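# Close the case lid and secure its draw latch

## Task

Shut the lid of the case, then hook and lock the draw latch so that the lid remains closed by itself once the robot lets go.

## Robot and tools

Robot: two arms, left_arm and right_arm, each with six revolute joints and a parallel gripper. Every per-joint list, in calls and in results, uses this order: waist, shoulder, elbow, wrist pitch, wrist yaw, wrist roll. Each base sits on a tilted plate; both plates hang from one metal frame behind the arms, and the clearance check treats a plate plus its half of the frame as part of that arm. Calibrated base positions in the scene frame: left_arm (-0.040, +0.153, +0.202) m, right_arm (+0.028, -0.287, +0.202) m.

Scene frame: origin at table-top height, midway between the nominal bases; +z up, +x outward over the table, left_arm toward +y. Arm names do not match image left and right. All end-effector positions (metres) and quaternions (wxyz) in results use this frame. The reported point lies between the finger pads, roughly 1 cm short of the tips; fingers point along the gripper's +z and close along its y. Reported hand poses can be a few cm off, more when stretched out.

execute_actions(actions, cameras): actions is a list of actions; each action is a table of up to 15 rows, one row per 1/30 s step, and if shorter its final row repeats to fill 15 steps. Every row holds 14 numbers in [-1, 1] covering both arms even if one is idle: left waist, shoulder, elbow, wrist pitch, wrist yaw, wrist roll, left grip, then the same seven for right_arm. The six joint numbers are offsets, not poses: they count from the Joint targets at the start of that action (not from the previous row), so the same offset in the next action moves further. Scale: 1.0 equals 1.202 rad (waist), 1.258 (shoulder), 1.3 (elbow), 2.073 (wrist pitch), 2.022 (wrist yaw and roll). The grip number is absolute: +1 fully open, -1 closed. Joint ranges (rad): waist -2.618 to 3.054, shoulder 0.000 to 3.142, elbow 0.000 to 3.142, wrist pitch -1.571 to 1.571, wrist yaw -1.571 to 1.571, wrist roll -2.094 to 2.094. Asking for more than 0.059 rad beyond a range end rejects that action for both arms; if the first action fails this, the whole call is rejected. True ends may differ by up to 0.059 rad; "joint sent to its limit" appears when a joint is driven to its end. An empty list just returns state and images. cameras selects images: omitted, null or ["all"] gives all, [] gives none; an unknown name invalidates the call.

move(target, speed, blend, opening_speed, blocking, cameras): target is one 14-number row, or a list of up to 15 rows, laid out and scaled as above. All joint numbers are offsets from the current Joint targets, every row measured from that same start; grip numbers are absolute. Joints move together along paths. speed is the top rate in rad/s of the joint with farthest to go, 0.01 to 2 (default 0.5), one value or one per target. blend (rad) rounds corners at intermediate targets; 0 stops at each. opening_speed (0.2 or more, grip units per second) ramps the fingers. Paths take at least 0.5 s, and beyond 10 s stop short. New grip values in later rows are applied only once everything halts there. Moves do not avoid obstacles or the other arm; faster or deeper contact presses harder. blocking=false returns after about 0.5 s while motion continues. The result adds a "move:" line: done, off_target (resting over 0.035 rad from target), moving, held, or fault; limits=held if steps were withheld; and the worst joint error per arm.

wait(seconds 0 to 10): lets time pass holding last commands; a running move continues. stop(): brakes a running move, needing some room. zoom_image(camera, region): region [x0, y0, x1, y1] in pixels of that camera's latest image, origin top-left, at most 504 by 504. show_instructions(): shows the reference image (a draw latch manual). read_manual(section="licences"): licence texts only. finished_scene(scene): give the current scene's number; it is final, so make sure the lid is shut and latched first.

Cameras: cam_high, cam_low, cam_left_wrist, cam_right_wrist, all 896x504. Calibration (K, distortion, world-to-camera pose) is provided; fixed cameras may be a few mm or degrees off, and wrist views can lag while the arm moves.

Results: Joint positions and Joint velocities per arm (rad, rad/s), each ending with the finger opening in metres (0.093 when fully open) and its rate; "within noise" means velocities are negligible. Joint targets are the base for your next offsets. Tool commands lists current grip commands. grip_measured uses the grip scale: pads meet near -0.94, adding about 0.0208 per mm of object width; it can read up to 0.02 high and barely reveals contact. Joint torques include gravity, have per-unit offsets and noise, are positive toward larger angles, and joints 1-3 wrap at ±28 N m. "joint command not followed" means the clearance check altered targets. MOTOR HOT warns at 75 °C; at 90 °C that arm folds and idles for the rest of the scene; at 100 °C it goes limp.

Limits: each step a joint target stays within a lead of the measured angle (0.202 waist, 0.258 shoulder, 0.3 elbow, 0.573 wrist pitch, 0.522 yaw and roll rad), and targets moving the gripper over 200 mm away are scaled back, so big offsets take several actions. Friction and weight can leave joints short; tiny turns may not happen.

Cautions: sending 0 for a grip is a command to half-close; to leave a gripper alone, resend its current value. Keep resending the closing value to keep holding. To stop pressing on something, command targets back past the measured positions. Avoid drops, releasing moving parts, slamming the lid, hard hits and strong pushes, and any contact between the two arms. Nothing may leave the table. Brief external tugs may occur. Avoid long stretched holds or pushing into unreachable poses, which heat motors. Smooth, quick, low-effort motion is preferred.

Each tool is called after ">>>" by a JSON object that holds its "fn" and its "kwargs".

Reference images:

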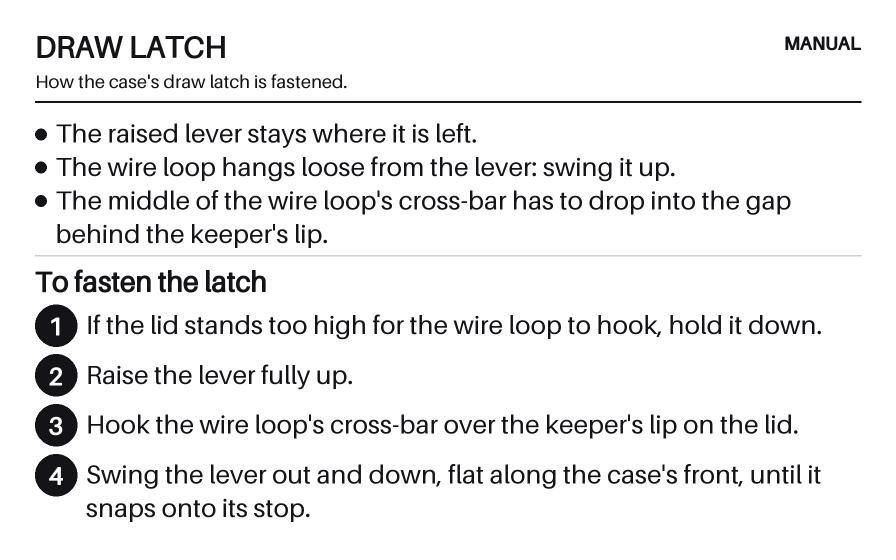

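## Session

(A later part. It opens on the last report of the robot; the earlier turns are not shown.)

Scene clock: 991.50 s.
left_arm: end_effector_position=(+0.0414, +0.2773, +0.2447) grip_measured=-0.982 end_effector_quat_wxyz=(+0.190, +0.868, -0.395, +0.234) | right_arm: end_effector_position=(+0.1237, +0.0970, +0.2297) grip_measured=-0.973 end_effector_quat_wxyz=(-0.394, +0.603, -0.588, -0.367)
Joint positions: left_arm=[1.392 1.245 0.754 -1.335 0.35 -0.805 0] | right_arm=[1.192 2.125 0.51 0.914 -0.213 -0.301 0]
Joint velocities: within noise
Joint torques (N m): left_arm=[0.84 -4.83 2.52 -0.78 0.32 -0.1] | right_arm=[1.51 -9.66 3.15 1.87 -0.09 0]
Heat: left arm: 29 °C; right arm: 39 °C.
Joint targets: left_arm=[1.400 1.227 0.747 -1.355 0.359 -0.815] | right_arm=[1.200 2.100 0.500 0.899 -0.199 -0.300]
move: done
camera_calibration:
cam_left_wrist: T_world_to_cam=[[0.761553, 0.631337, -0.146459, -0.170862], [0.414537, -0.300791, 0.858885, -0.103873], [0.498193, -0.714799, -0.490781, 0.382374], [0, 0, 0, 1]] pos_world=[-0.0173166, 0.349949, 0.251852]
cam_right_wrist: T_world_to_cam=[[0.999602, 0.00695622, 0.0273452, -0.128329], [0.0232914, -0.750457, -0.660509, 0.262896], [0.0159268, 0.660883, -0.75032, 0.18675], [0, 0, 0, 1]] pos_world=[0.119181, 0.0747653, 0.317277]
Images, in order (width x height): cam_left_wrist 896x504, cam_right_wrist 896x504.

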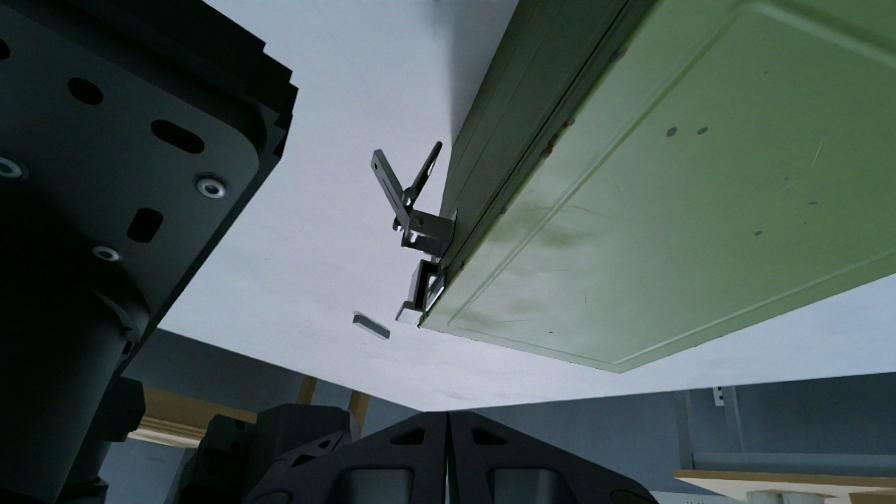

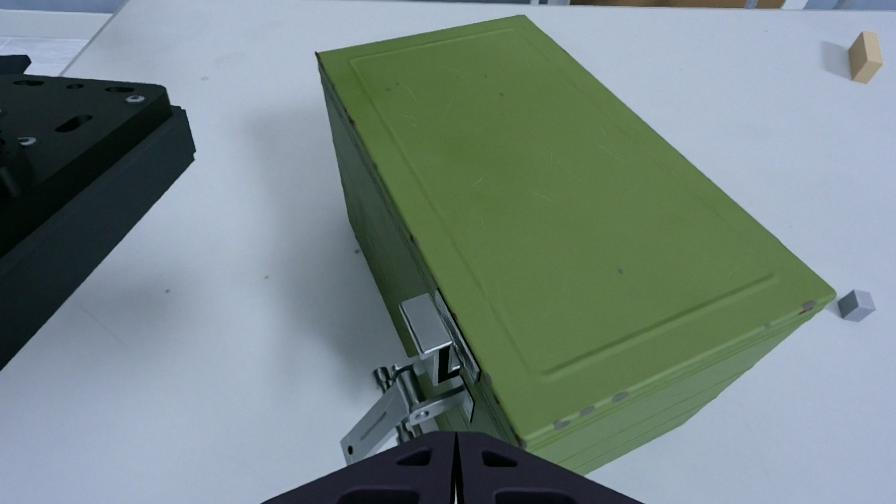

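>>> {"fn": "move", "kwargs": {"target": [0,0,0,0,0,0,-1, 0.0416,-0.0795,0.6923,-0.7231,0.0984,0.3462,0.0], "speed": 0.6, "cameras": ["cam_right_wrist"]}}

>>> {"fn": "move", "kwargs": {"target": [0,0,0,0,0,0,-1, 0.1019,0.6335,0.7046,-0.3517,0.0465,0.2715,0.0], "speed": 0.5, "cameras": ["cam_left_wrist","cam_right_wrist"]}}

Scene clock: 1009.83 s.
left_arm: end_effector_position=(+0.0414, +0.2773, +0.2447) grip_measured=-0.982 end_effector_quat_wxyz=(+0.190, +0.868, -0.395, +0.234) | right_arm: end_effector_position=(+0.1574, +0.1239, +0.3208) grip_measured=-0.001 end_effector_quat_wxyz=(+0.134, -0.405, +0.869, +0.250)
Joint positions: left_arm=[1.392 1.245 0.754 -1.335 0.35 -0.805 0] | right_arm=[1.242 2.029 1.374 -0.584 -0.014 0.391 0.045]
Joint velocities: within noise
Joint torques (N m): left_arm=[0.85 -4.83 2.52 -0.78 0.32 -0.1] | right_arm=[1.8 -11.64 8.81 1.16 -0.04 0.04]
Heat: left arm: 30 °C; right arm: 39 °C.
Joint targets: left_arm=[1.400 1.227 0.747 -1.355 0.359 -0.815] | right_arm=[1.250 2.000 1.400 -0.600 -0.001 0.401]
move: done
camera_calibration:
cam_right_wrist: T_world_to_cam=[[0.764792, -0.545527, -0.342773, 0.0594691], [-0.597106, -0.799984, -0.0590751, 0.253364], [-0.241986, 0.249852, -0.937559, 0.388378], [0, 0, 0, 1]] pos_world=[0.199786, 0.138092, 0.399479]
Images, in order (width x height): cam_right_wrist 896x504.

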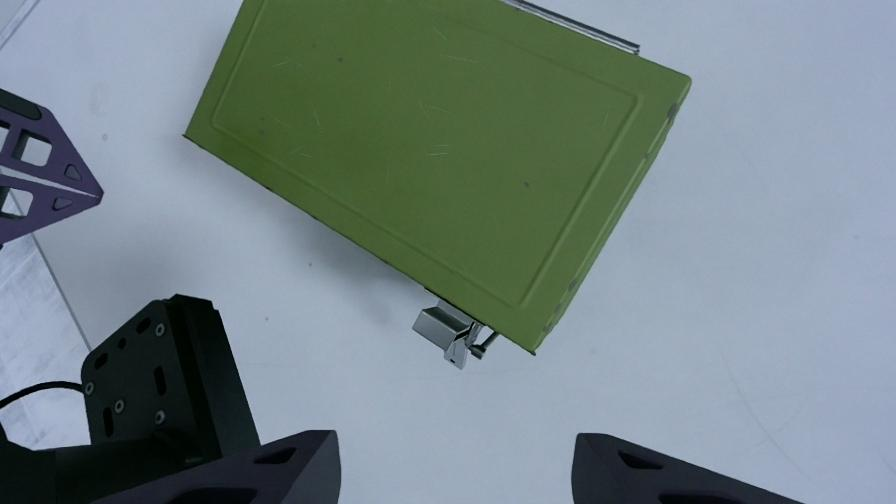

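Scene clock: 1012.40 s.
left_arm: end_effector_position=(+0.0414, +0.2773, +0.2447) grip_measured=-0.982 end_effector_quat_wxyz=(+0.190, +0.868, -0.395, +0.234) | right_arm: end_effector_position=(+0.1143, +0.1689, +0.2182) grip_measured=-0.001 end_effector_quat_wxyz=(-0.005, -0.236, +0.972, +0.004)
Joint positions: left_arm=[1.392 1.245 0.754 -1.335 0.35 -0.805 0] | right_arm=[1.367 2.785 2.29 -1.312 0.08 0.94 0.045]
Joint velocities: within noise
Joint torques (N m): left_arm=[0.85 -4.85 2.52 -0.78 0.32 -0.09] | right_arm=[1.58 -12.59 8.18 0.04 0.07 0.09]
Heat: left arm: 30 °C; right arm: 40 °C.
Joint targets: left_arm=[1.400 1.227 0.747 -1.355 0.359 -0.815] | right_arm=[1.372 2.797 2.316 -1.328 0.094 0.949]
move: done
camera_calibration:
cam_left_wrist: T_world_to_cam=[[0.761553, 0.631337, -0.146459, -0.170862], [0.414537, -0.300791, 0.858885, -0.103873], [0.498193, -0.714799, -0.490781, 0.382374], [0, 0, 0, 1]] pos_world=[-0.0173166, 0.349949, 0.251852]
cam_right_wrist: T_world_to_cam=[[0.448495, -0.893386, -0.0267075, 0.107771], [-0.809811, -0.418821, 0.410847, 0.114935], [-0.378231, -0.162635, -0.911313, 0.350099], [0, 0, 0, 1]] pos_world=[0.177159, 0.201357, 0.274708]
Images, in order (width x height): cam_left_wrist 896x504, cam_right_wrist 896x504.

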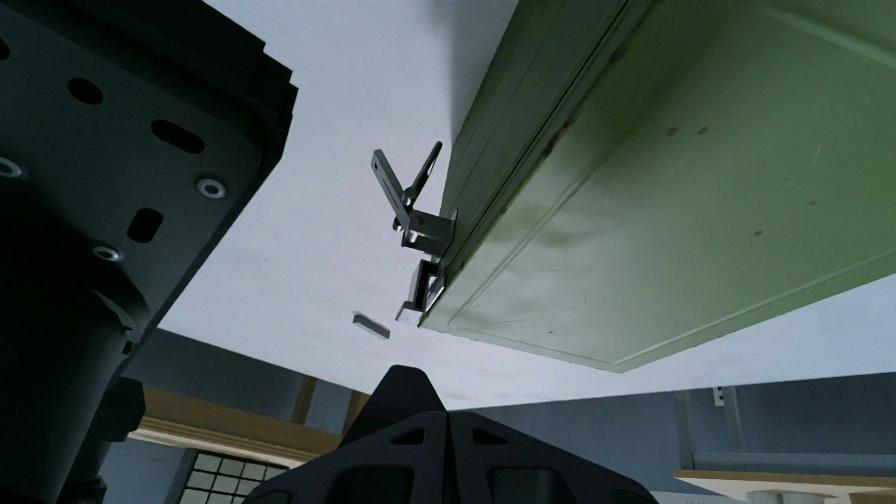

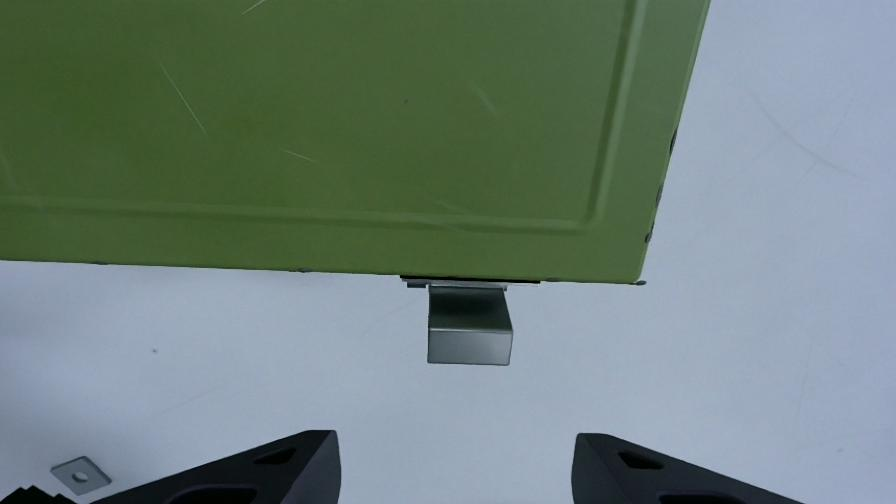

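>>> {"fn": "move", "kwargs": {"target": [0,0,0,0,0,0,-1, 0.0012,-0.0074,-0.141,0.0839,-0.001,0.0043,0.0], "speed": 0.2, "cameras": ["cam_left_wrist","cam_right_wrist"]}}

Scene clock: 1034.87 s.
left_arm: end_effector_position=(+0.0414, +0.2773, +0.2447) grip_measured=-0.982 end_effector_quat_wxyz=(+0.190, +0.868, -0.395, +0.234) | right_arm: end_effector_position=(+0.1101, +0.1643, +0.1811) grip_measured=-0.001 end_effector_quat_wxyz=(-0.007, -0.232, +0.973, +0.001)
Joint positions: left_arm=[1.392 1.245 0.754 -1.335 0.35 -0.805 0] | right_arm=[1.367 2.785 2.141 -1.171 0.081 0.949 0.045]
Joint velocities: within noise
Joint torques (N m): left_arm=[0.85 -4.82 2.52 -0.79 0.32 -0.1] | right_arm=[1.8 -13.34 5.03 0.35 0.08 0.05]
Heat: left arm: 30 °C; right arm: 44 °C.
Joint targets: left_arm=[1.400 1.227 0.747 -1.355 0.359 -0.815] | right_arm=[1.374 2.788 2.133 -1.155 0.091 0.958]
move: done
camera_calibration:
cam_left_wrist: T_world_to_cam=[[0.761553, 0.631337, -0.146459, -0.170862], [0.414537, -0.300791, 0.858885, -0.103873], [0.498193, -0.714799, -0.490781, 0.382374], [0, 0, 0, 1]] pos_world=[-0.0173166, 0.349949, 0.251852]
cam_right_wrist: T_world_to_cam=[[0.440919, -0.89732, -0.0201871, 0.104863], [-0.812969, -0.408801, 0.414684, 0.12291], [-0.380357, -0.166431, -0.909742, 0.31446], [0, 0, 0, 1]] pos_world=[0.173293, 0.196677, 0.237226]
Images, in order (width x height): cam_left_wrist 896x504, cam_right_wrist 896x504.

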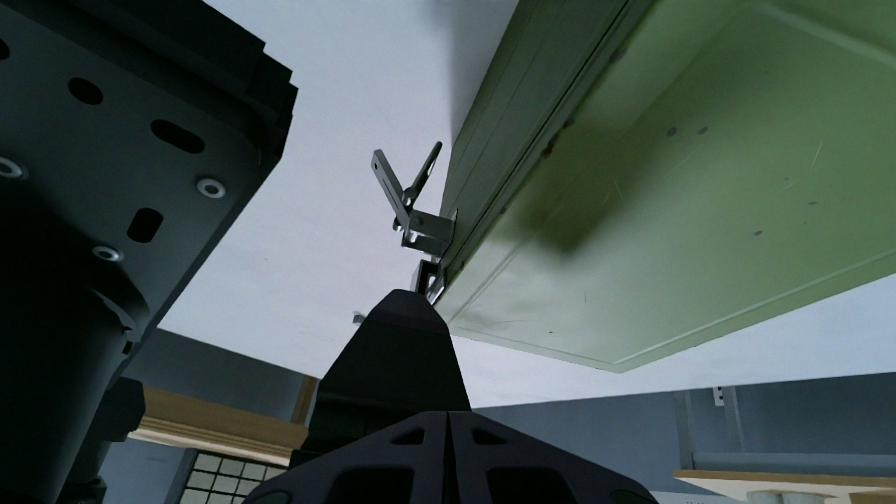

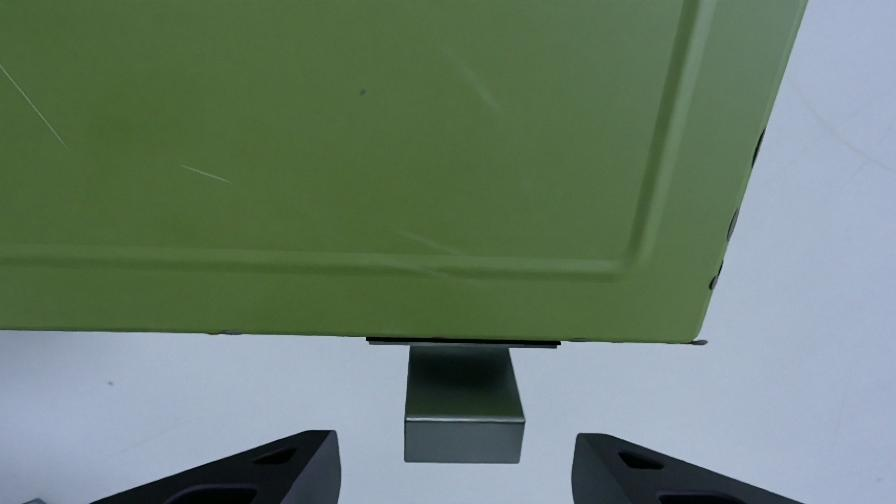

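>>> {"fn": "move", "kwargs": {"target": [0,0,0,0,0,0,-1, 0.0005,-0.0037,-0.0705,0.0419,-0.0005,0.0021,0.0], "speed": 0.15, "cameras": ["cam_left_wrist","cam_right_wrist"]}}

Scene clock: 1044.23 s.
left_arm: end_effector_position=(+0.0414, +0.2773, +0.2447) grip_measured=-0.982 end_effector_quat_wxyz=(+0.190, +0.868, -0.395, +0.234) | right_arm: end_effector_position=(+0.1071, +0.1588, +0.1586) grip_measured=-0.001 end_effector_quat_wxyz=(-0.008, -0.230, +0.973, -0.001)
Joint positions: left_arm=[1.392 1.245 0.754 -1.335 0.35 -0.805 0] | right_arm=[1.367 2.785 2.05 -1.084 0.081 0.954 0.045]
Joint velocities: within noise
Joint torques (N m): left_arm=[0.85 -4.82 2.54 -0.78 0.32 -0.1] | right_arm=[1.73 -13.67 4.94 0.42 0.11 0.06]
Heat: left arm: 30 °C; right arm: 45 °C.
Joint targets: left_arm=[1.400 1.227 0.747 -1.355 0.359 -0.815] | right_arm=[1.374 2.783 2.041 -1.068 0.090 0.962]
move: done
camera_calibration:
cam_left_wrist: T_world_to_cam=[[0.761553, 0.631337, -0.146459, -0.170862], [0.414537, -0.300791, 0.858885, -0.103873], [0.498193, -0.714799, -0.490781, 0.382374], [0, 0, 0, 1]] pos_world=[-0.0173166, 0.349949, 0.251852]
cam_right_wrist: T_world_to_cam=[[0.437523, -0.899058, -0.01639, 0.100831], [-0.814216, -0.403839, 0.417094, 0.126512], [-0.38161, -0.169143, -0.908716, 0.292359], [0, 0, 0, 1]] pos_world=[0.170459, 0.191194, 0.214557]
Images, in order (width x height): cam_left_wrist 896x504, cam_right_wrist 896x504.

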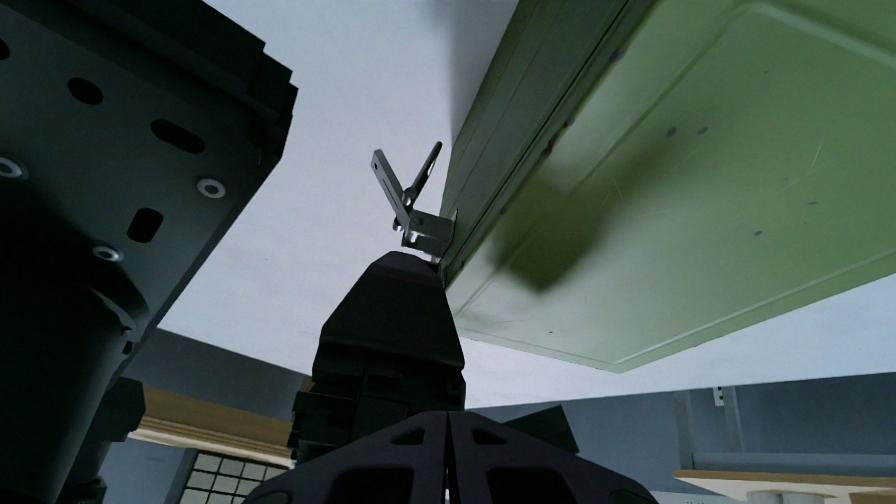

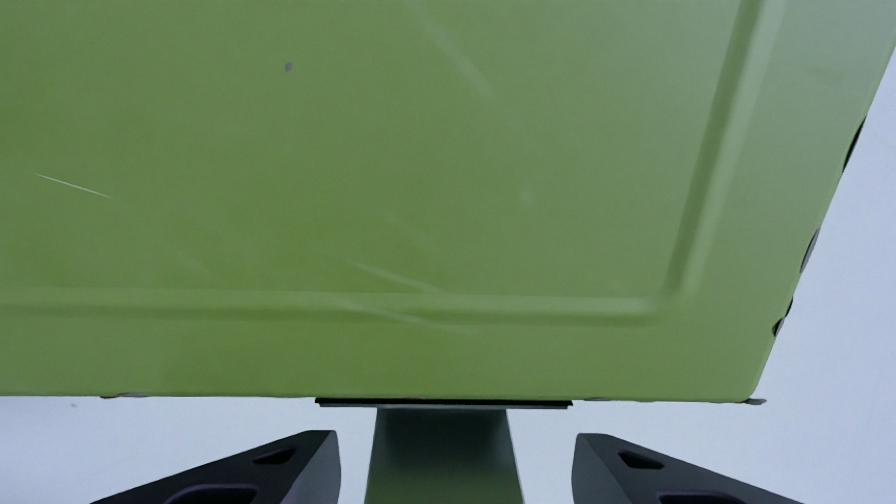

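>>> {"fn": "move", "kwargs": {"target": [0,0,0,0,0,0,-1, 0,0,0,0,0,0,-0.6], "opening_speed": 0.5, "cameras": ["cam_left_wrist","cam_right_wrist"]}}

Scene clock: 1050.13 s.
left_arm: end_effector_position=(+0.0414, +0.2773, +0.2447) grip_measured=-0.982 end_effector_quat_wxyz=(+0.190, +0.868, -0.395, +0.234) | right_arm: end_effector_position=(+0.1066, +0.1608, +0.1587) grip_measured=-0.586 end_effector_quat_wxyz=(-0.006, -0.230, +0.973, +0.002)
Joint positions: left_arm=[1.392 1.245 0.754 -1.335 0.35 -0.805 0] | right_arm=[1.369 2.785 2.05 -1.076 0.081 0.955 0.017]
Joint velocities: within noise
Joint torques (N m): left_arm=[0.84 -4.82 2.51 -0.78 0.32 -0.09] | right_arm=[1.46 -13.64 4.88 0.32 0.06 0.06]
Heat: left arm: 30 °C; right arm: 46 °C.
Joint targets: left_arm=[1.400 1.227 0.747 -1.355 0.359 -0.815] | right_arm=[1.374 2.783 2.041 -1.068 0.090 0.962]
move: done
camera_calibration:
cam_left_wrist: T_world_to_cam=[[0.761553, 0.631337, -0.146459, -0.170862], [0.414537, -0.300791, 0.858885, -0.103873], [0.498193, -0.714799, -0.490781, 0.382374], [0, 0, 0, 1]] pos_world=[-0.0173166, 0.349949, 0.251852]
cam_right_wrist: T_world_to_cam=[[0.437544, -0.898916, -0.0225009, 0.10378], [-0.8149, -0.406979, 0.412682, 0.128129], [-0.380124, -0.162231, -0.910597, 0.29159], [0, 0, 0, 1]] pos_world=[0.169844, 0.19274, 0.21498]
Images, in order (width x height): cam_left_wrist 896x504, cam_right_wrist 896x504.

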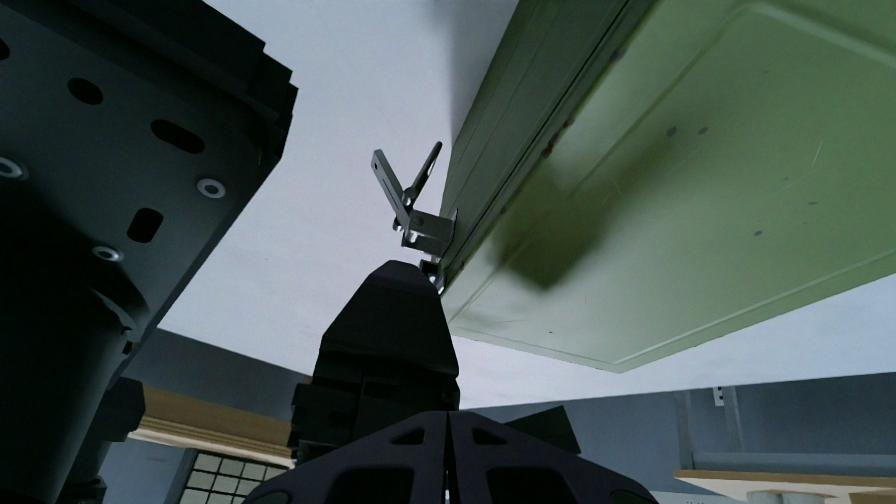

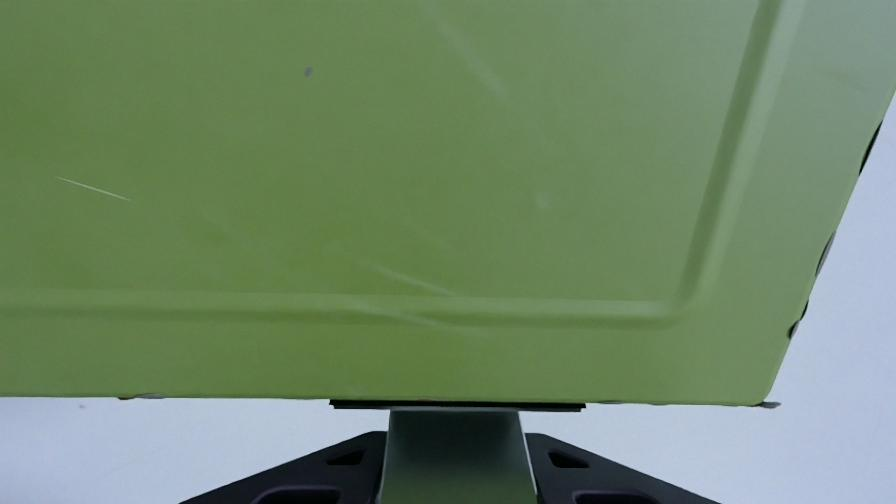

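>>> {"fn": "move", "kwargs": {"target": [0,0,0,0,0,0,-1, -0.1972,-0.0644,-0.0769,0.0217,0.0272,-0.3076,-0.6], "speed": 0.12, "cameras": ["cam_high","cam_left_wrist","cam_right_wrist"]}}

Scene clock: 1073.70 s.
left_arm: end_effector_position=(+0.0414, +0.2773, +0.2447) grip_measured=-0.982 end_effector_quat_wxyz=(+0.190, +0.868, -0.395, +0.234) | right_arm: end_effector_position=(+0.1879, +0.1361, +0.1567) grip_measured=-0.586 end_effector_quat_wxyz=(-0.009, -0.426, +0.905, +0.022)
Joint positions: left_arm=[1.392 1.245 0.754 -1.335 0.35 -0.805 0] | right_arm=[1.178 2.722 1.965 -1.015 0.093 0.35 0.017]
Joint velocities: within noise
Joint torques (N m): left_arm=[0.84 -4.81 2.54 -0.78 0.32 -0.1] | right_arm=[-1.68 -15.12 3.69 0.25 0.44 -0.15]
Heat: left arm: 30 °C; right arm: 50 °C.
Joint targets: left_arm=[1.400 1.227 0.747 -1.355 0.359 -0.815] | right_arm=[1.137 2.702 1.941 -1.023 0.146 0.341]
move: off_target (right_arm); right_arm: the wrist yaw is farthest, 0.052 rad from its target
camera_calibration:
cam_left_wrist: T_world_to_cam=[[0.761553, 0.631337, -0.146459, -0.170862], [0.414537, -0.300791, 0.858885, -0.103873], [0.498193, -0.714799, -0.490781, 0.382374], [0, 0, 0, 1]] pos_world=[-0.0173166, 0.349949, 0.251852]
cam_right_wrist: T_world_to_cam=[[0.762088, -0.644436, -0.0626425, -0.0433701], [-0.571954, -0.715388, 0.401359, 0.183246], [-0.303464, -0.270042, -0.913776, 0.317437], [0, 0, 0, 1]] pos_world=[0.234191, 0.188864, 0.213802]
Images, in order (width x height): cam_high 896x504, cam_left_wrist 896x504, cam_right_wrist 896x504.

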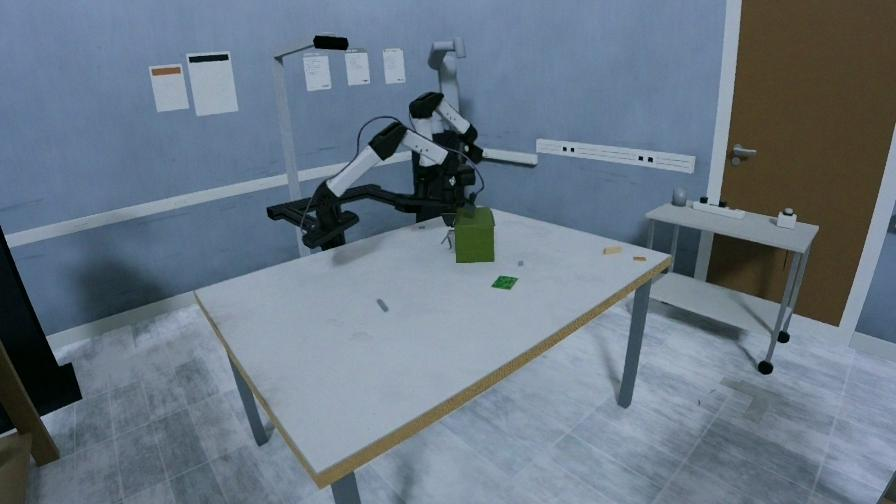

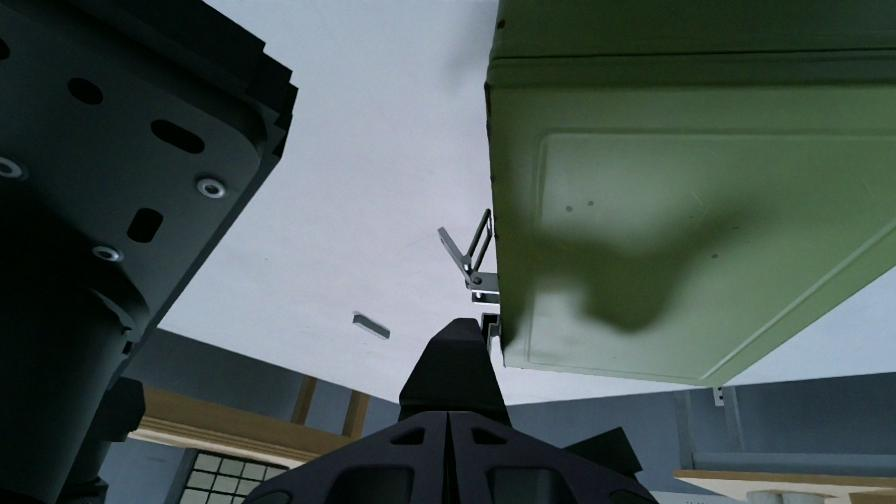

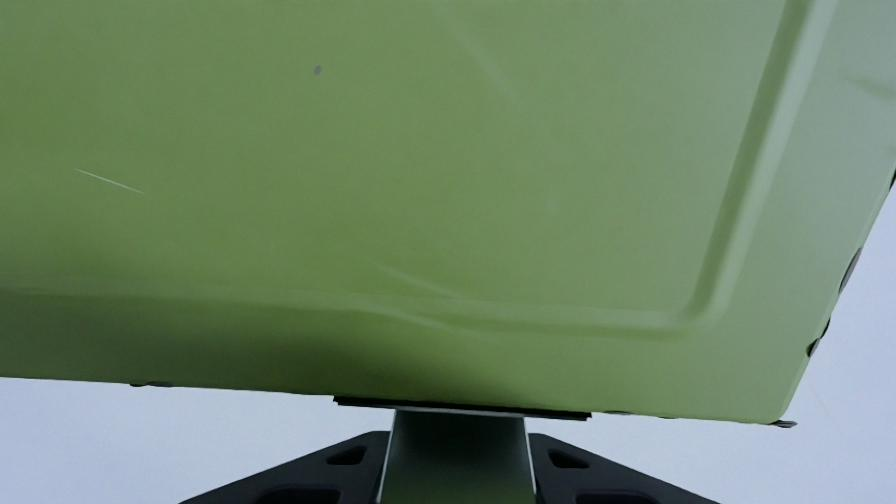

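>>> {"fn": "move", "kwargs": {"target": [0,0,0,0,0,0,-1, 0.034,0.0159,0.0185,0.0039,-0.0262,0.0045,-0.6], "speed": 0.2, "cameras": []}}

>>> {"fn": "move", "kwargs": {"target": [0,0,0,0,0,0,-1, 0,0,0,0,0,0,0.0], "opening_speed": 0.7, "cameras": ["cam_right_wrist"]}}

Scene clock: 1083.00 s.
left_arm: end_effector_position=(+0.0414, +0.2773, +0.2447) grip_measured=-0.982 end_effector_quat_wxyz=(+0.190, +0.868, -0.395, +0.234) | right_arm: end_effector_position=(+0.1835, +0.1379, +0.1574) grip_measured=-0.586 end_effector_quat_wxyz=(-0.008, -0.431, +0.902, +0.021)
Joint positions: left_arm=[1.392 1.245 0.754 -1.335 0.35 -0.805 0] | right_arm=[1.189 2.722 1.965 -1.015 0.093 0.349 0.017]
Joint velocities: within noise
Joint torques (N m): left_arm=[0.84 -4.82 2.55 -0.78 0.31 -0.11] | right_arm=[0.79 -13.14 5.65 0.32 -0.12 -0.04]
Heat: left arm: 30 °C; right arm: 53 °C.
Joint targets: left_arm=[1.400 1.227 0.747 -1.355 0.359 -0.815] | right_arm=[1.178 2.722 1.966 -1.015 0.092 0.349]
move: done
No camera images: "cameras" was empty.

Scene clock: 1084.07 s.
left_arm: end_effector_position=(+0.0414, +0.2773, +0.2447) grip_measured=-0.982 end_effector_quat_wxyz=(+0.190, +0.868, -0.395, +0.234) | right_arm: end_effector_position=(+0.1846, +0.1376, +0.1572) grip_measured=-0.001 end_effector_quat_wxyz=(-0.008, -0.429, +0.903, +0.022)
Joint positions: left_arm=[1.392 1.245 0.754 -1.335 0.35 -0.805 0] | right_arm=[1.186 2.722 1.965 -1.014 0.093 0.349 0.045]
Joint velocities: within noise
Joint torques (N m): left_arm=[0.87 -4.86 2.5 -0.78 0.32 -0.1] | right_arm=[1.13 -13.23 5.74 0.36 -0.04 0]
Heat: left arm: 30 °C; right arm: 53 °C.
Joint targets: left_arm=[1.400 1.227 0.747 -1.355 0.359 -0.815] | right_arm=[1.178 2.722 1.966 -1.015 0.092 0.349]
move: done
camera_calibration:
cam_right_wrist: T_world_to_cam=[[0.767616, -0.637943, -0.0615973, -0.0419587], [-0.566869, -0.720637, 0.399176, 0.182339], [-0.299041, -0.271497, -0.914803, 0.316862], [0, 0, 0, 1]] pos_world=[0.230325, 0.19066, 0.214496]
Images, in order (width x height): cam_right_wrist 896x504.

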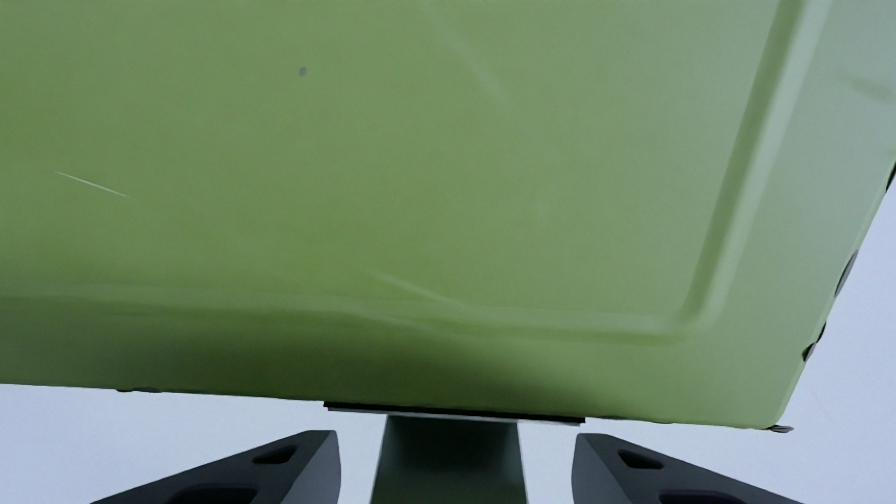

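>>> {"fn": "move", "kwargs": {"target": [[0,0,0,0,0,0,-1, 0,0.0111,0.2115,-0.1259,0,0,0.0],[0,0,0,0,0,0,-1, 0.1847,-0.4944,-0.5123,0.3449,0.1523,0.0252,0.0]], "speed": 0.5, "cameras": ["cam_right_wrist"]}}

>>> {"fn": "move", "kwargs": {"target": [0,0,0,0,0,0,-1, 0.1522,0.287,-0.5823,0.6247,0.1479,0.0193,-1], "speed": 0.6, "cameras": ["cam_left_wrist","cam_right_wrist"]}}

Scene clock: 1148.17 s.
left_arm: end_effector_position=(+0.0414, +0.2773, +0.2447) grip_measured=-0.982 end_effector_quat_wxyz=(+0.190, +0.868, -0.395, +0.234) | right_arm: end_effector_position=(+0.1572, +0.1563, +0.2969) grip_measured=-0.001 end_effector_quat_wxyz=(+0.307, -0.402, +0.846, +0.169)
Joint positions: left_arm=[1.392 1.245 0.754 -1.335 0.35 -0.805 0] | right_arm=[1.395 2.134 1.31 -0.318 0.387 0.392 0.045]
Joint velocities: within noise
Joint torques (N m): left_arm=[0.85 -4.83 2.54 -0.78 0.32 -0.1] | right_arm=[1.21 -12.81 5.93 1.67 0.21 0.1]
Heat: left arm: 30 °C; right arm: 56 °C.
Joint targets: left_arm=[1.400 1.227 0.747 -1.355 0.359 -0.815] | right_arm=[1.400 2.100 1.299 -0.300 0.400 0.400]
move: done
camera_calibration:
cam_right_wrist: T_world_to_cam=[[0.784532, -0.617355, -0.0581544, -0.00728776], [-0.604339, -0.740234, -0.294666, 0.339479], [0.138866, 0.26632, -0.953829, 0.300229], [0, 0, 0, 1]] pos_world=[0.169186, 0.166838, 0.385977]
Images, in order (width x height): cam_right_wrist 896x504.

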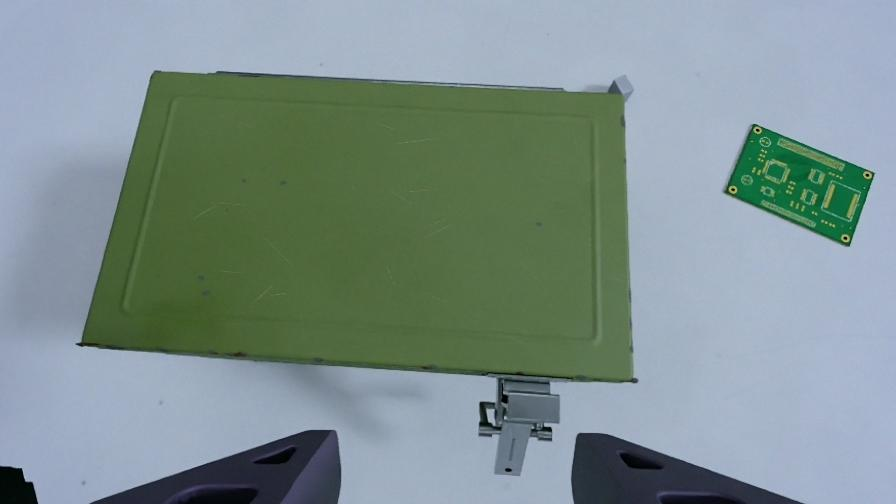

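Scene clock: 1151.17 s.
left_arm: end_effector_position=(+0.0414, +0.2773, +0.2447) grip_measured=-0.982 end_effector_quat_wxyz=(+0.190, +0.868, -0.395, +0.234) | right_arm: end_effector_position=(+0.1155, +0.0630, +0.1496) grip_measured=-0.973 end_effector_quat_wxyz=(+0.454, -0.351, +0.795, +0.199)
Joint positions: left_arm=[1.392 1.245 0.754 -1.335 0.35 -0.805 0] | right_arm=[1.576 2.451 0.546 0.977 0.686 0.431 0]
Joint velocities: within noise
Joint torques (N m): left_arm=[0.84 -4.85 2.54 -0.78 0.32 -0.09] | right_arm=[0.9 -7.09 1.98 1.89 0.31 0.09]
Heat: left arm: 30 °C; right arm: 55 °C.
Joint targets: left_arm=[1.400 1.227 0.747 -1.355 0.359 -0.815] | right_arm=[1.583 2.461 0.542 0.995 0.700 0.440]
move: done
camera_calibration:
cam_left_wrist: T_world_to_cam=[[0.761553, 0.631337, -0.146459, -0.170862], [0.414537, -0.300791, 0.858885, -0.103873], [0.498193, -0.714799, -0.490781, 0.382374], [0, 0, 0, 1]] pos_world=[-0.0173166, 0.349949, 0.251852]
cam_right_wrist: T_world_to_cam=[[0.743265, -0.668841, -0.0144655, -0.0392574], [-0.549906, -0.598496, -0.582586, 0.229673], [0.381, 0.44097, -0.81264, 0.130235], [0, 0, 0, 1]] pos_world=[0.105858, 0.0537714, 0.239071]
Images, in order (width x height): cam_left_wrist 896x504, cam_right_wrist 896x504.

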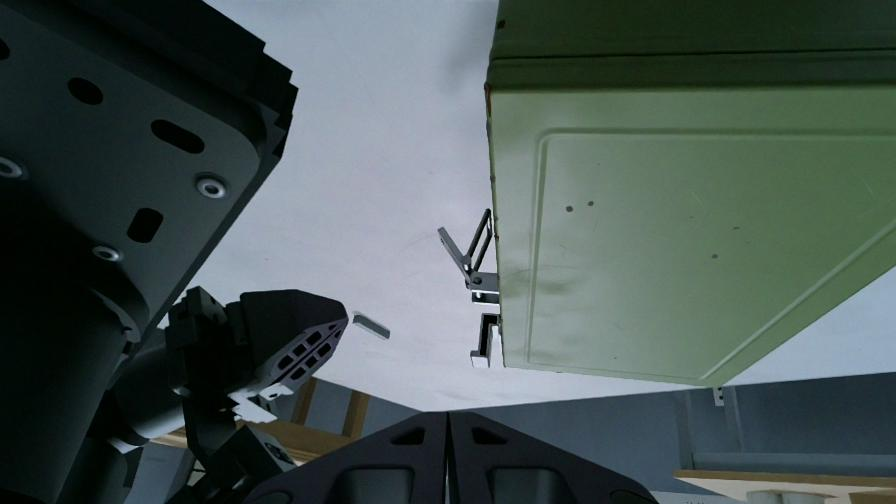

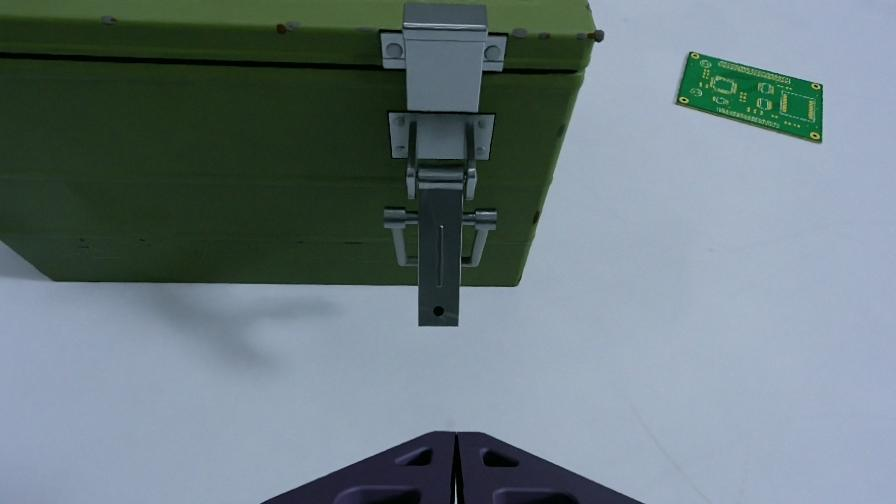

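>>> {"fn": "move", "kwargs": {"target": [0,0,0,0,0,0,-1, -0.0507,0.1542,0.1023,0.0478,-0.0188,-0.0396,-0.32], "speed": 0.3, "cameras": ["cam_left_wrist","cam_right_wrist"]}}

Scene clock: 1213.00 s.
left_arm: end_effector_position=(+0.0414, +0.2773, +0.2447) grip_measured=-0.982 end_effector_quat_wxyz=(+0.190, +0.868, -0.395, +0.234) | right_arm: end_effector_position=(+0.1279, +0.0811, +0.1148) grip_measured=-0.321 end_effector_quat_wxyz=(+0.460, -0.354, +0.793, +0.187)
Joint positions: left_arm=[1.392 1.245 0.754 -1.335 0.35 -0.805 0] | right_arm=[1.528 2.643 0.662 1.076 0.676 0.368 0.03]
Joint velocities: within noise
Joint torques (N m): left_arm=[0.84 -4.79 2.52 -0.78 0.32 -0.09] | right_arm=[-0.1 -7.62 2.91 1.92 0.01 -0.12]
Heat: left arm: 30 °C; right arm: 42 °C.
Joint targets: left_arm=[1.400 1.227 0.747 -1.355 0.359 -0.815] | right_arm=[1.522 2.655 0.675 1.094 0.661 0.359]
move: done
camera_calibration:
cam_left_wrist: T_world_to_cam=[[0.761553, 0.631337, -0.146459, -0.170862], [0.414537, -0.300791, 0.858885, -0.103873], [0.498193, -0.714799, -0.490781, 0.382374], [0, 0, 0, 1]] pos_world=[-0.0173166, 0.349949, 0.251852]
cam_right_wrist: T_world_to_cam=[[0.73813, -0.674558, 0.0116119, -0.038746], [-0.542648, -0.60384, -0.583875, 0.226642], [0.400869, 0.424675, -0.811761, 0.0879954], [0, 0, 0, 1]] pos_world=[0.116312, 0.0733498, 0.204212]
Images, in order (width x height): cam_left_wrist 896x504, cam_right_wrist 896x504.

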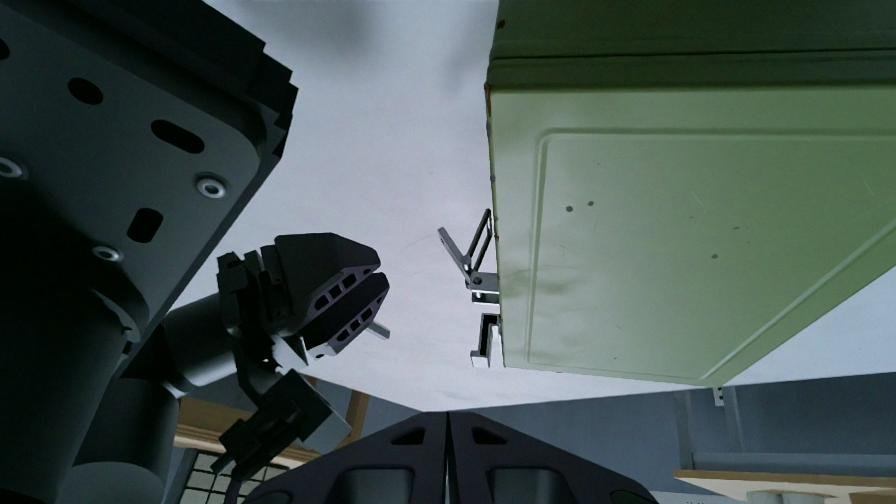

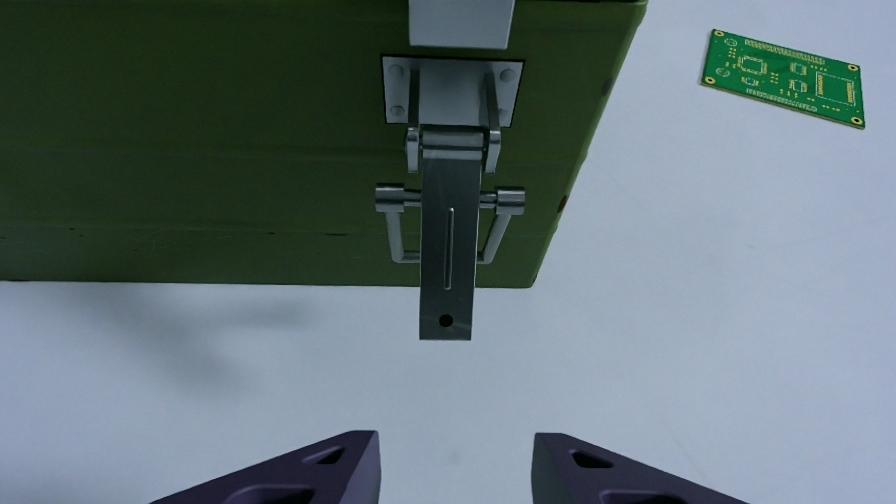

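>>> {"fn": "move", "kwargs": {"target": [0,0,0,0,0,0,-1, -0.0832,0.1081,0.1508,-0.0014,-0.0321,-0.044,-0.32], "speed": 0.2, "cameras": ["cam_left_wrist","cam_right_wrist"]}}

>>> {"fn": "zoom_image", "kwargs": {"camera": "cam_left_wrist", "region": [340, 190, 540, 390]}}

Scene clock: 1228.43 s.
left_arm: end_effector_position=(+0.0414, +0.2773, +0.2447) grip_measured=-0.982 end_effector_quat_wxyz=(+0.190, +0.868, -0.395, +0.234) | right_arm: end_effector_position=(+0.1555, +0.1207, +0.0919) grip_measured=-0.321 end_effector_quat_wxyz=(+0.460, -0.349, +0.794, +0.191)
Joint positions: left_arm=[1.392 1.245 0.754 -1.335 0.35 -0.805 0] | right_arm=[1.428 2.776 0.858 1.077 0.612 0.28 0.03]
Joint velocities: within noise
Joint torques (N m): left_arm=[0.81 -4.83 2.55 -0.78 0.32 -0.1] | right_arm=[0.24 -8.73 3.43 1.93 -0.04 -0.11]
Heat: left arm: 30 °C; right arm: 42 °C.
Joint targets: left_arm=[1.400 1.227 0.747 -1.355 0.359 -0.815] | right_arm=[1.422 2.791 0.871 1.092 0.596 0.271]
move: done
camera_calibration:
cam_left_wrist: T_world_to_cam=[[0.761553, 0.631337, -0.146459, -0.170862], [0.414537, -0.300791, 0.858885, -0.103873], [0.498193, -0.714799, -0.490781, 0.382374], [0, 0, 0, 1]] pos_world=[-0.0173166, 0.349949, 0.251852]
cam_right_wrist: T_world_to_cam=[[0.735107, -0.677948, 0.00191919, -0.0303263], [-0.547659, -0.595497, -0.587752, 0.252351], [0.399608, 0.43101, -0.809039, 0.0406935], [0, 0, 0, 1]] pos_world=[0.144234, 0.112175, 0.181301]
Images, in order (width x height): cam_left_wrist 896x504, cam_right_wrist 896x504.

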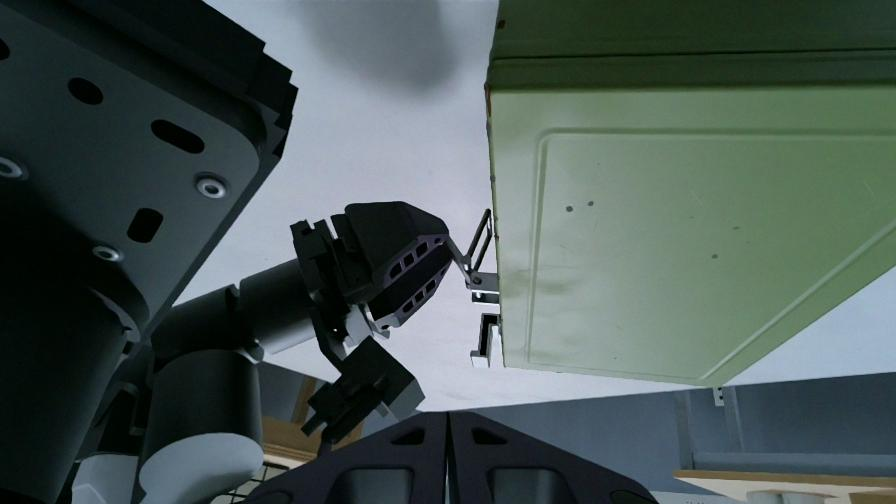

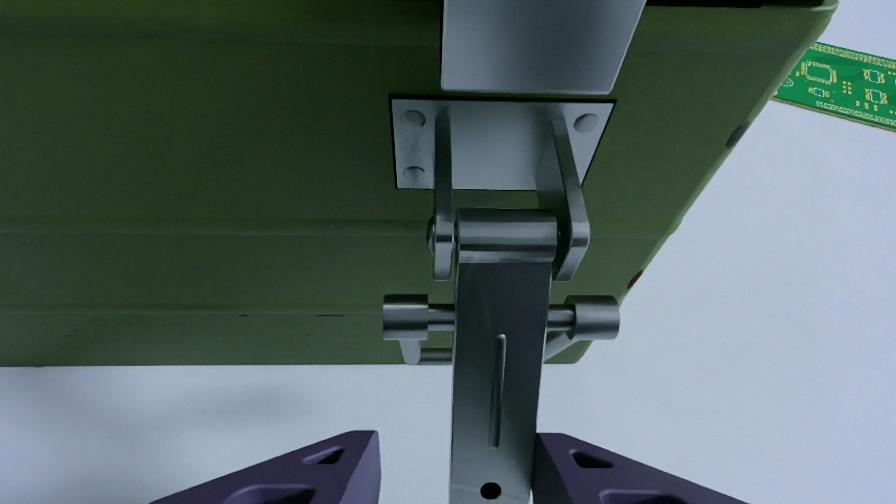

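Scaled by 2.520 from the camera's 896x504 image, which has a finer 1280x720 frame.

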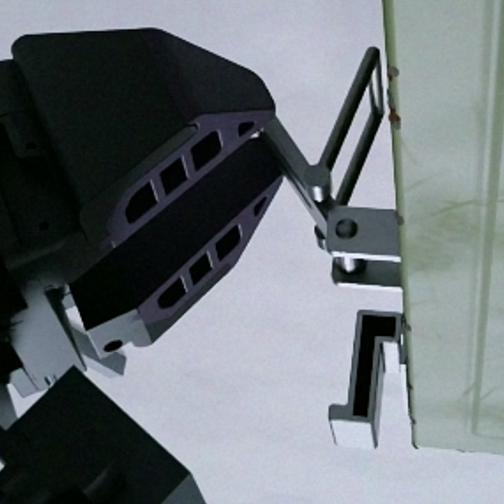

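>>> {"fn": "move", "kwargs": {"target": [0,0,0,0,0,0,-1, -0.0141,0,-0.0138,0.0121,-0.0057,-0.003,-0.32], "speed": 0.1, "cameras": []}}

>>> {"fn": "move", "kwargs": {"target": [0,0,0,0,0,0,-1, 0,0,0,0,0,0,-0.68], "opening_speed": 0.4, "cameras": ["cam_left_wrist","cam_right_wrist"]}}

Scene clock: 1249.57 s.
left_arm: end_effector_position=(+0.0414, +0.2773, +0.2447) grip_measured=-0.982 end_effector_quat_wxyz=(+0.190, +0.868, -0.395, +0.234) | right_arm: end_effector_position=(+0.1603, +0.1223, +0.0943) grip_measured=-0.321 end_effector_quat_wxyz=(+0.462, -0.343, +0.793, +0.198)
Joint positions: left_arm=[1.392 1.245 0.754 -1.335 0.35 -0.805 0] | right_arm=[1.412 2.776 0.858 1.098 0.599 0.273 0.03]
Joint velocities: within noise
Joint torques (N m): left_arm=[0.85 -4.81 2.54 -0.79 0.31 -0.11] | right_arm=[0.25 -8.81 1.83 2.03 -0.05 -0.12]
Heat: left arm: 30 °C; right arm: 42 °C.
Joint targets: left_arm=[1.400 1.227 0.747 -1.355 0.359 -0.815] | right_arm=[1.405 2.791 0.853 1.117 0.585 0.264]
move: done
No camera images: "cameras" was empty.

Scene clock: 1250.67 s.
left_arm: end_effector_position=(+0.0414, +0.2773, +0.2447) grip_measured=-0.982 end_effector_quat_wxyz=(+0.190, +0.868, -0.395, +0.234) | right_arm: end_effector_position=(+0.1636, +0.1205, +0.0938) grip_measured=-0.671 end_effector_quat_wxyz=(+0.463, -0.339, +0.795, +0.194)
Joint positions: left_arm=[1.392 1.245 0.754 -1.335 0.35 -0.805 0] | right_arm=[1.405 2.777 0.858 1.099 0.605 0.273 0.013]
Joint velocities: within noise
Joint torques (N m): left_arm=[0.88 -4.82 2.52 -0.79 0.32 -0.1] | right_arm=[0.81 -8.79 1.94 2.03 -0.09 -0.1]
Heat: left arm: 30 °C; right arm: 42 °C.
Joint targets: left_arm=[1.400 1.227 0.747 -1.355 0.359 -0.815] | right_arm=[1.405 2.791 0.854 1.117 0.585 0.264]
move: done
camera_calibration:
cam_left_wrist: T_world_to_cam=[[0.761553, 0.631337, -0.146459, -0.170862], [0.414537, -0.300791, 0.858885, -0.103873], [0.498193, -0.714799, -0.490781, 0.382374], [0, 0, 0, 1]] pos_world=[-0.0173166, 0.349949, 0.251852]
cam_right_wrist: T_world_to_cam=[[0.724802, -0.688866, -0.0112046, -0.0322482], [-0.558317, -0.577759, -0.595379, 0.258095], [0.403663, 0.437788, -0.803367, 0.0370374], [0, 0, 0, 1]] pos_world=[0.152522, 0.110687, 0.183057]
Images, in order (width x height): cam_left_wrist 896x504, cam_right_wrist 896x504.

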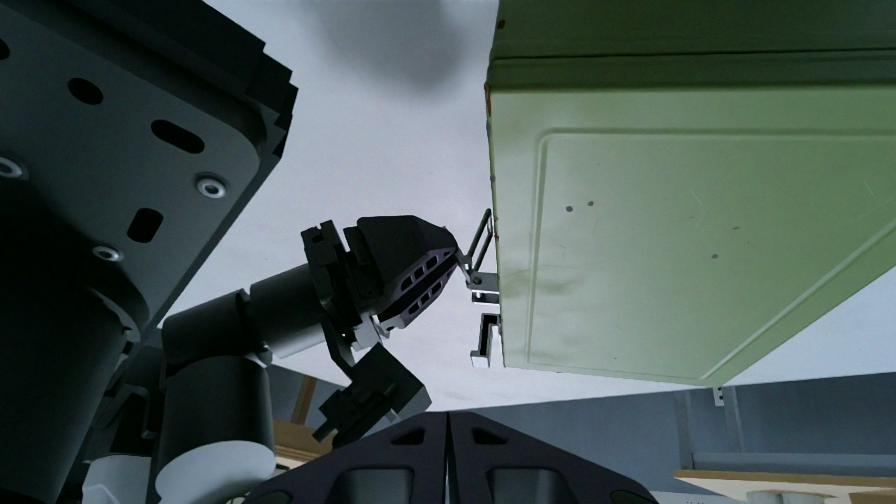

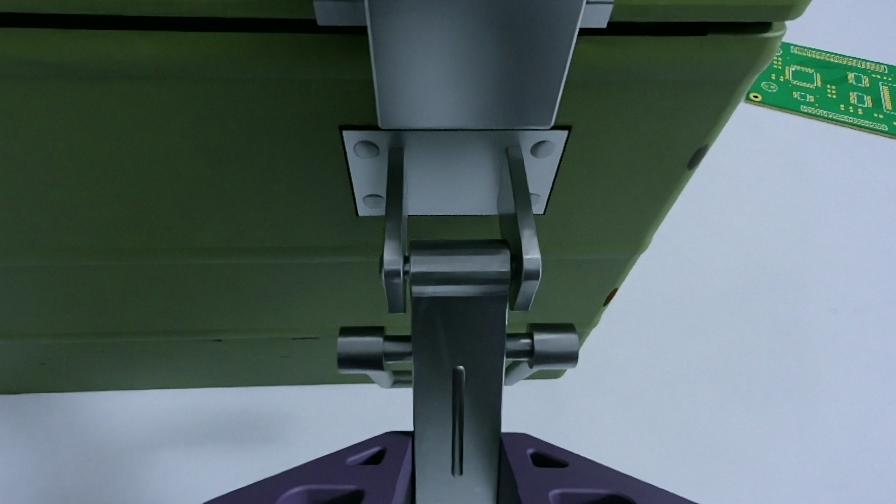

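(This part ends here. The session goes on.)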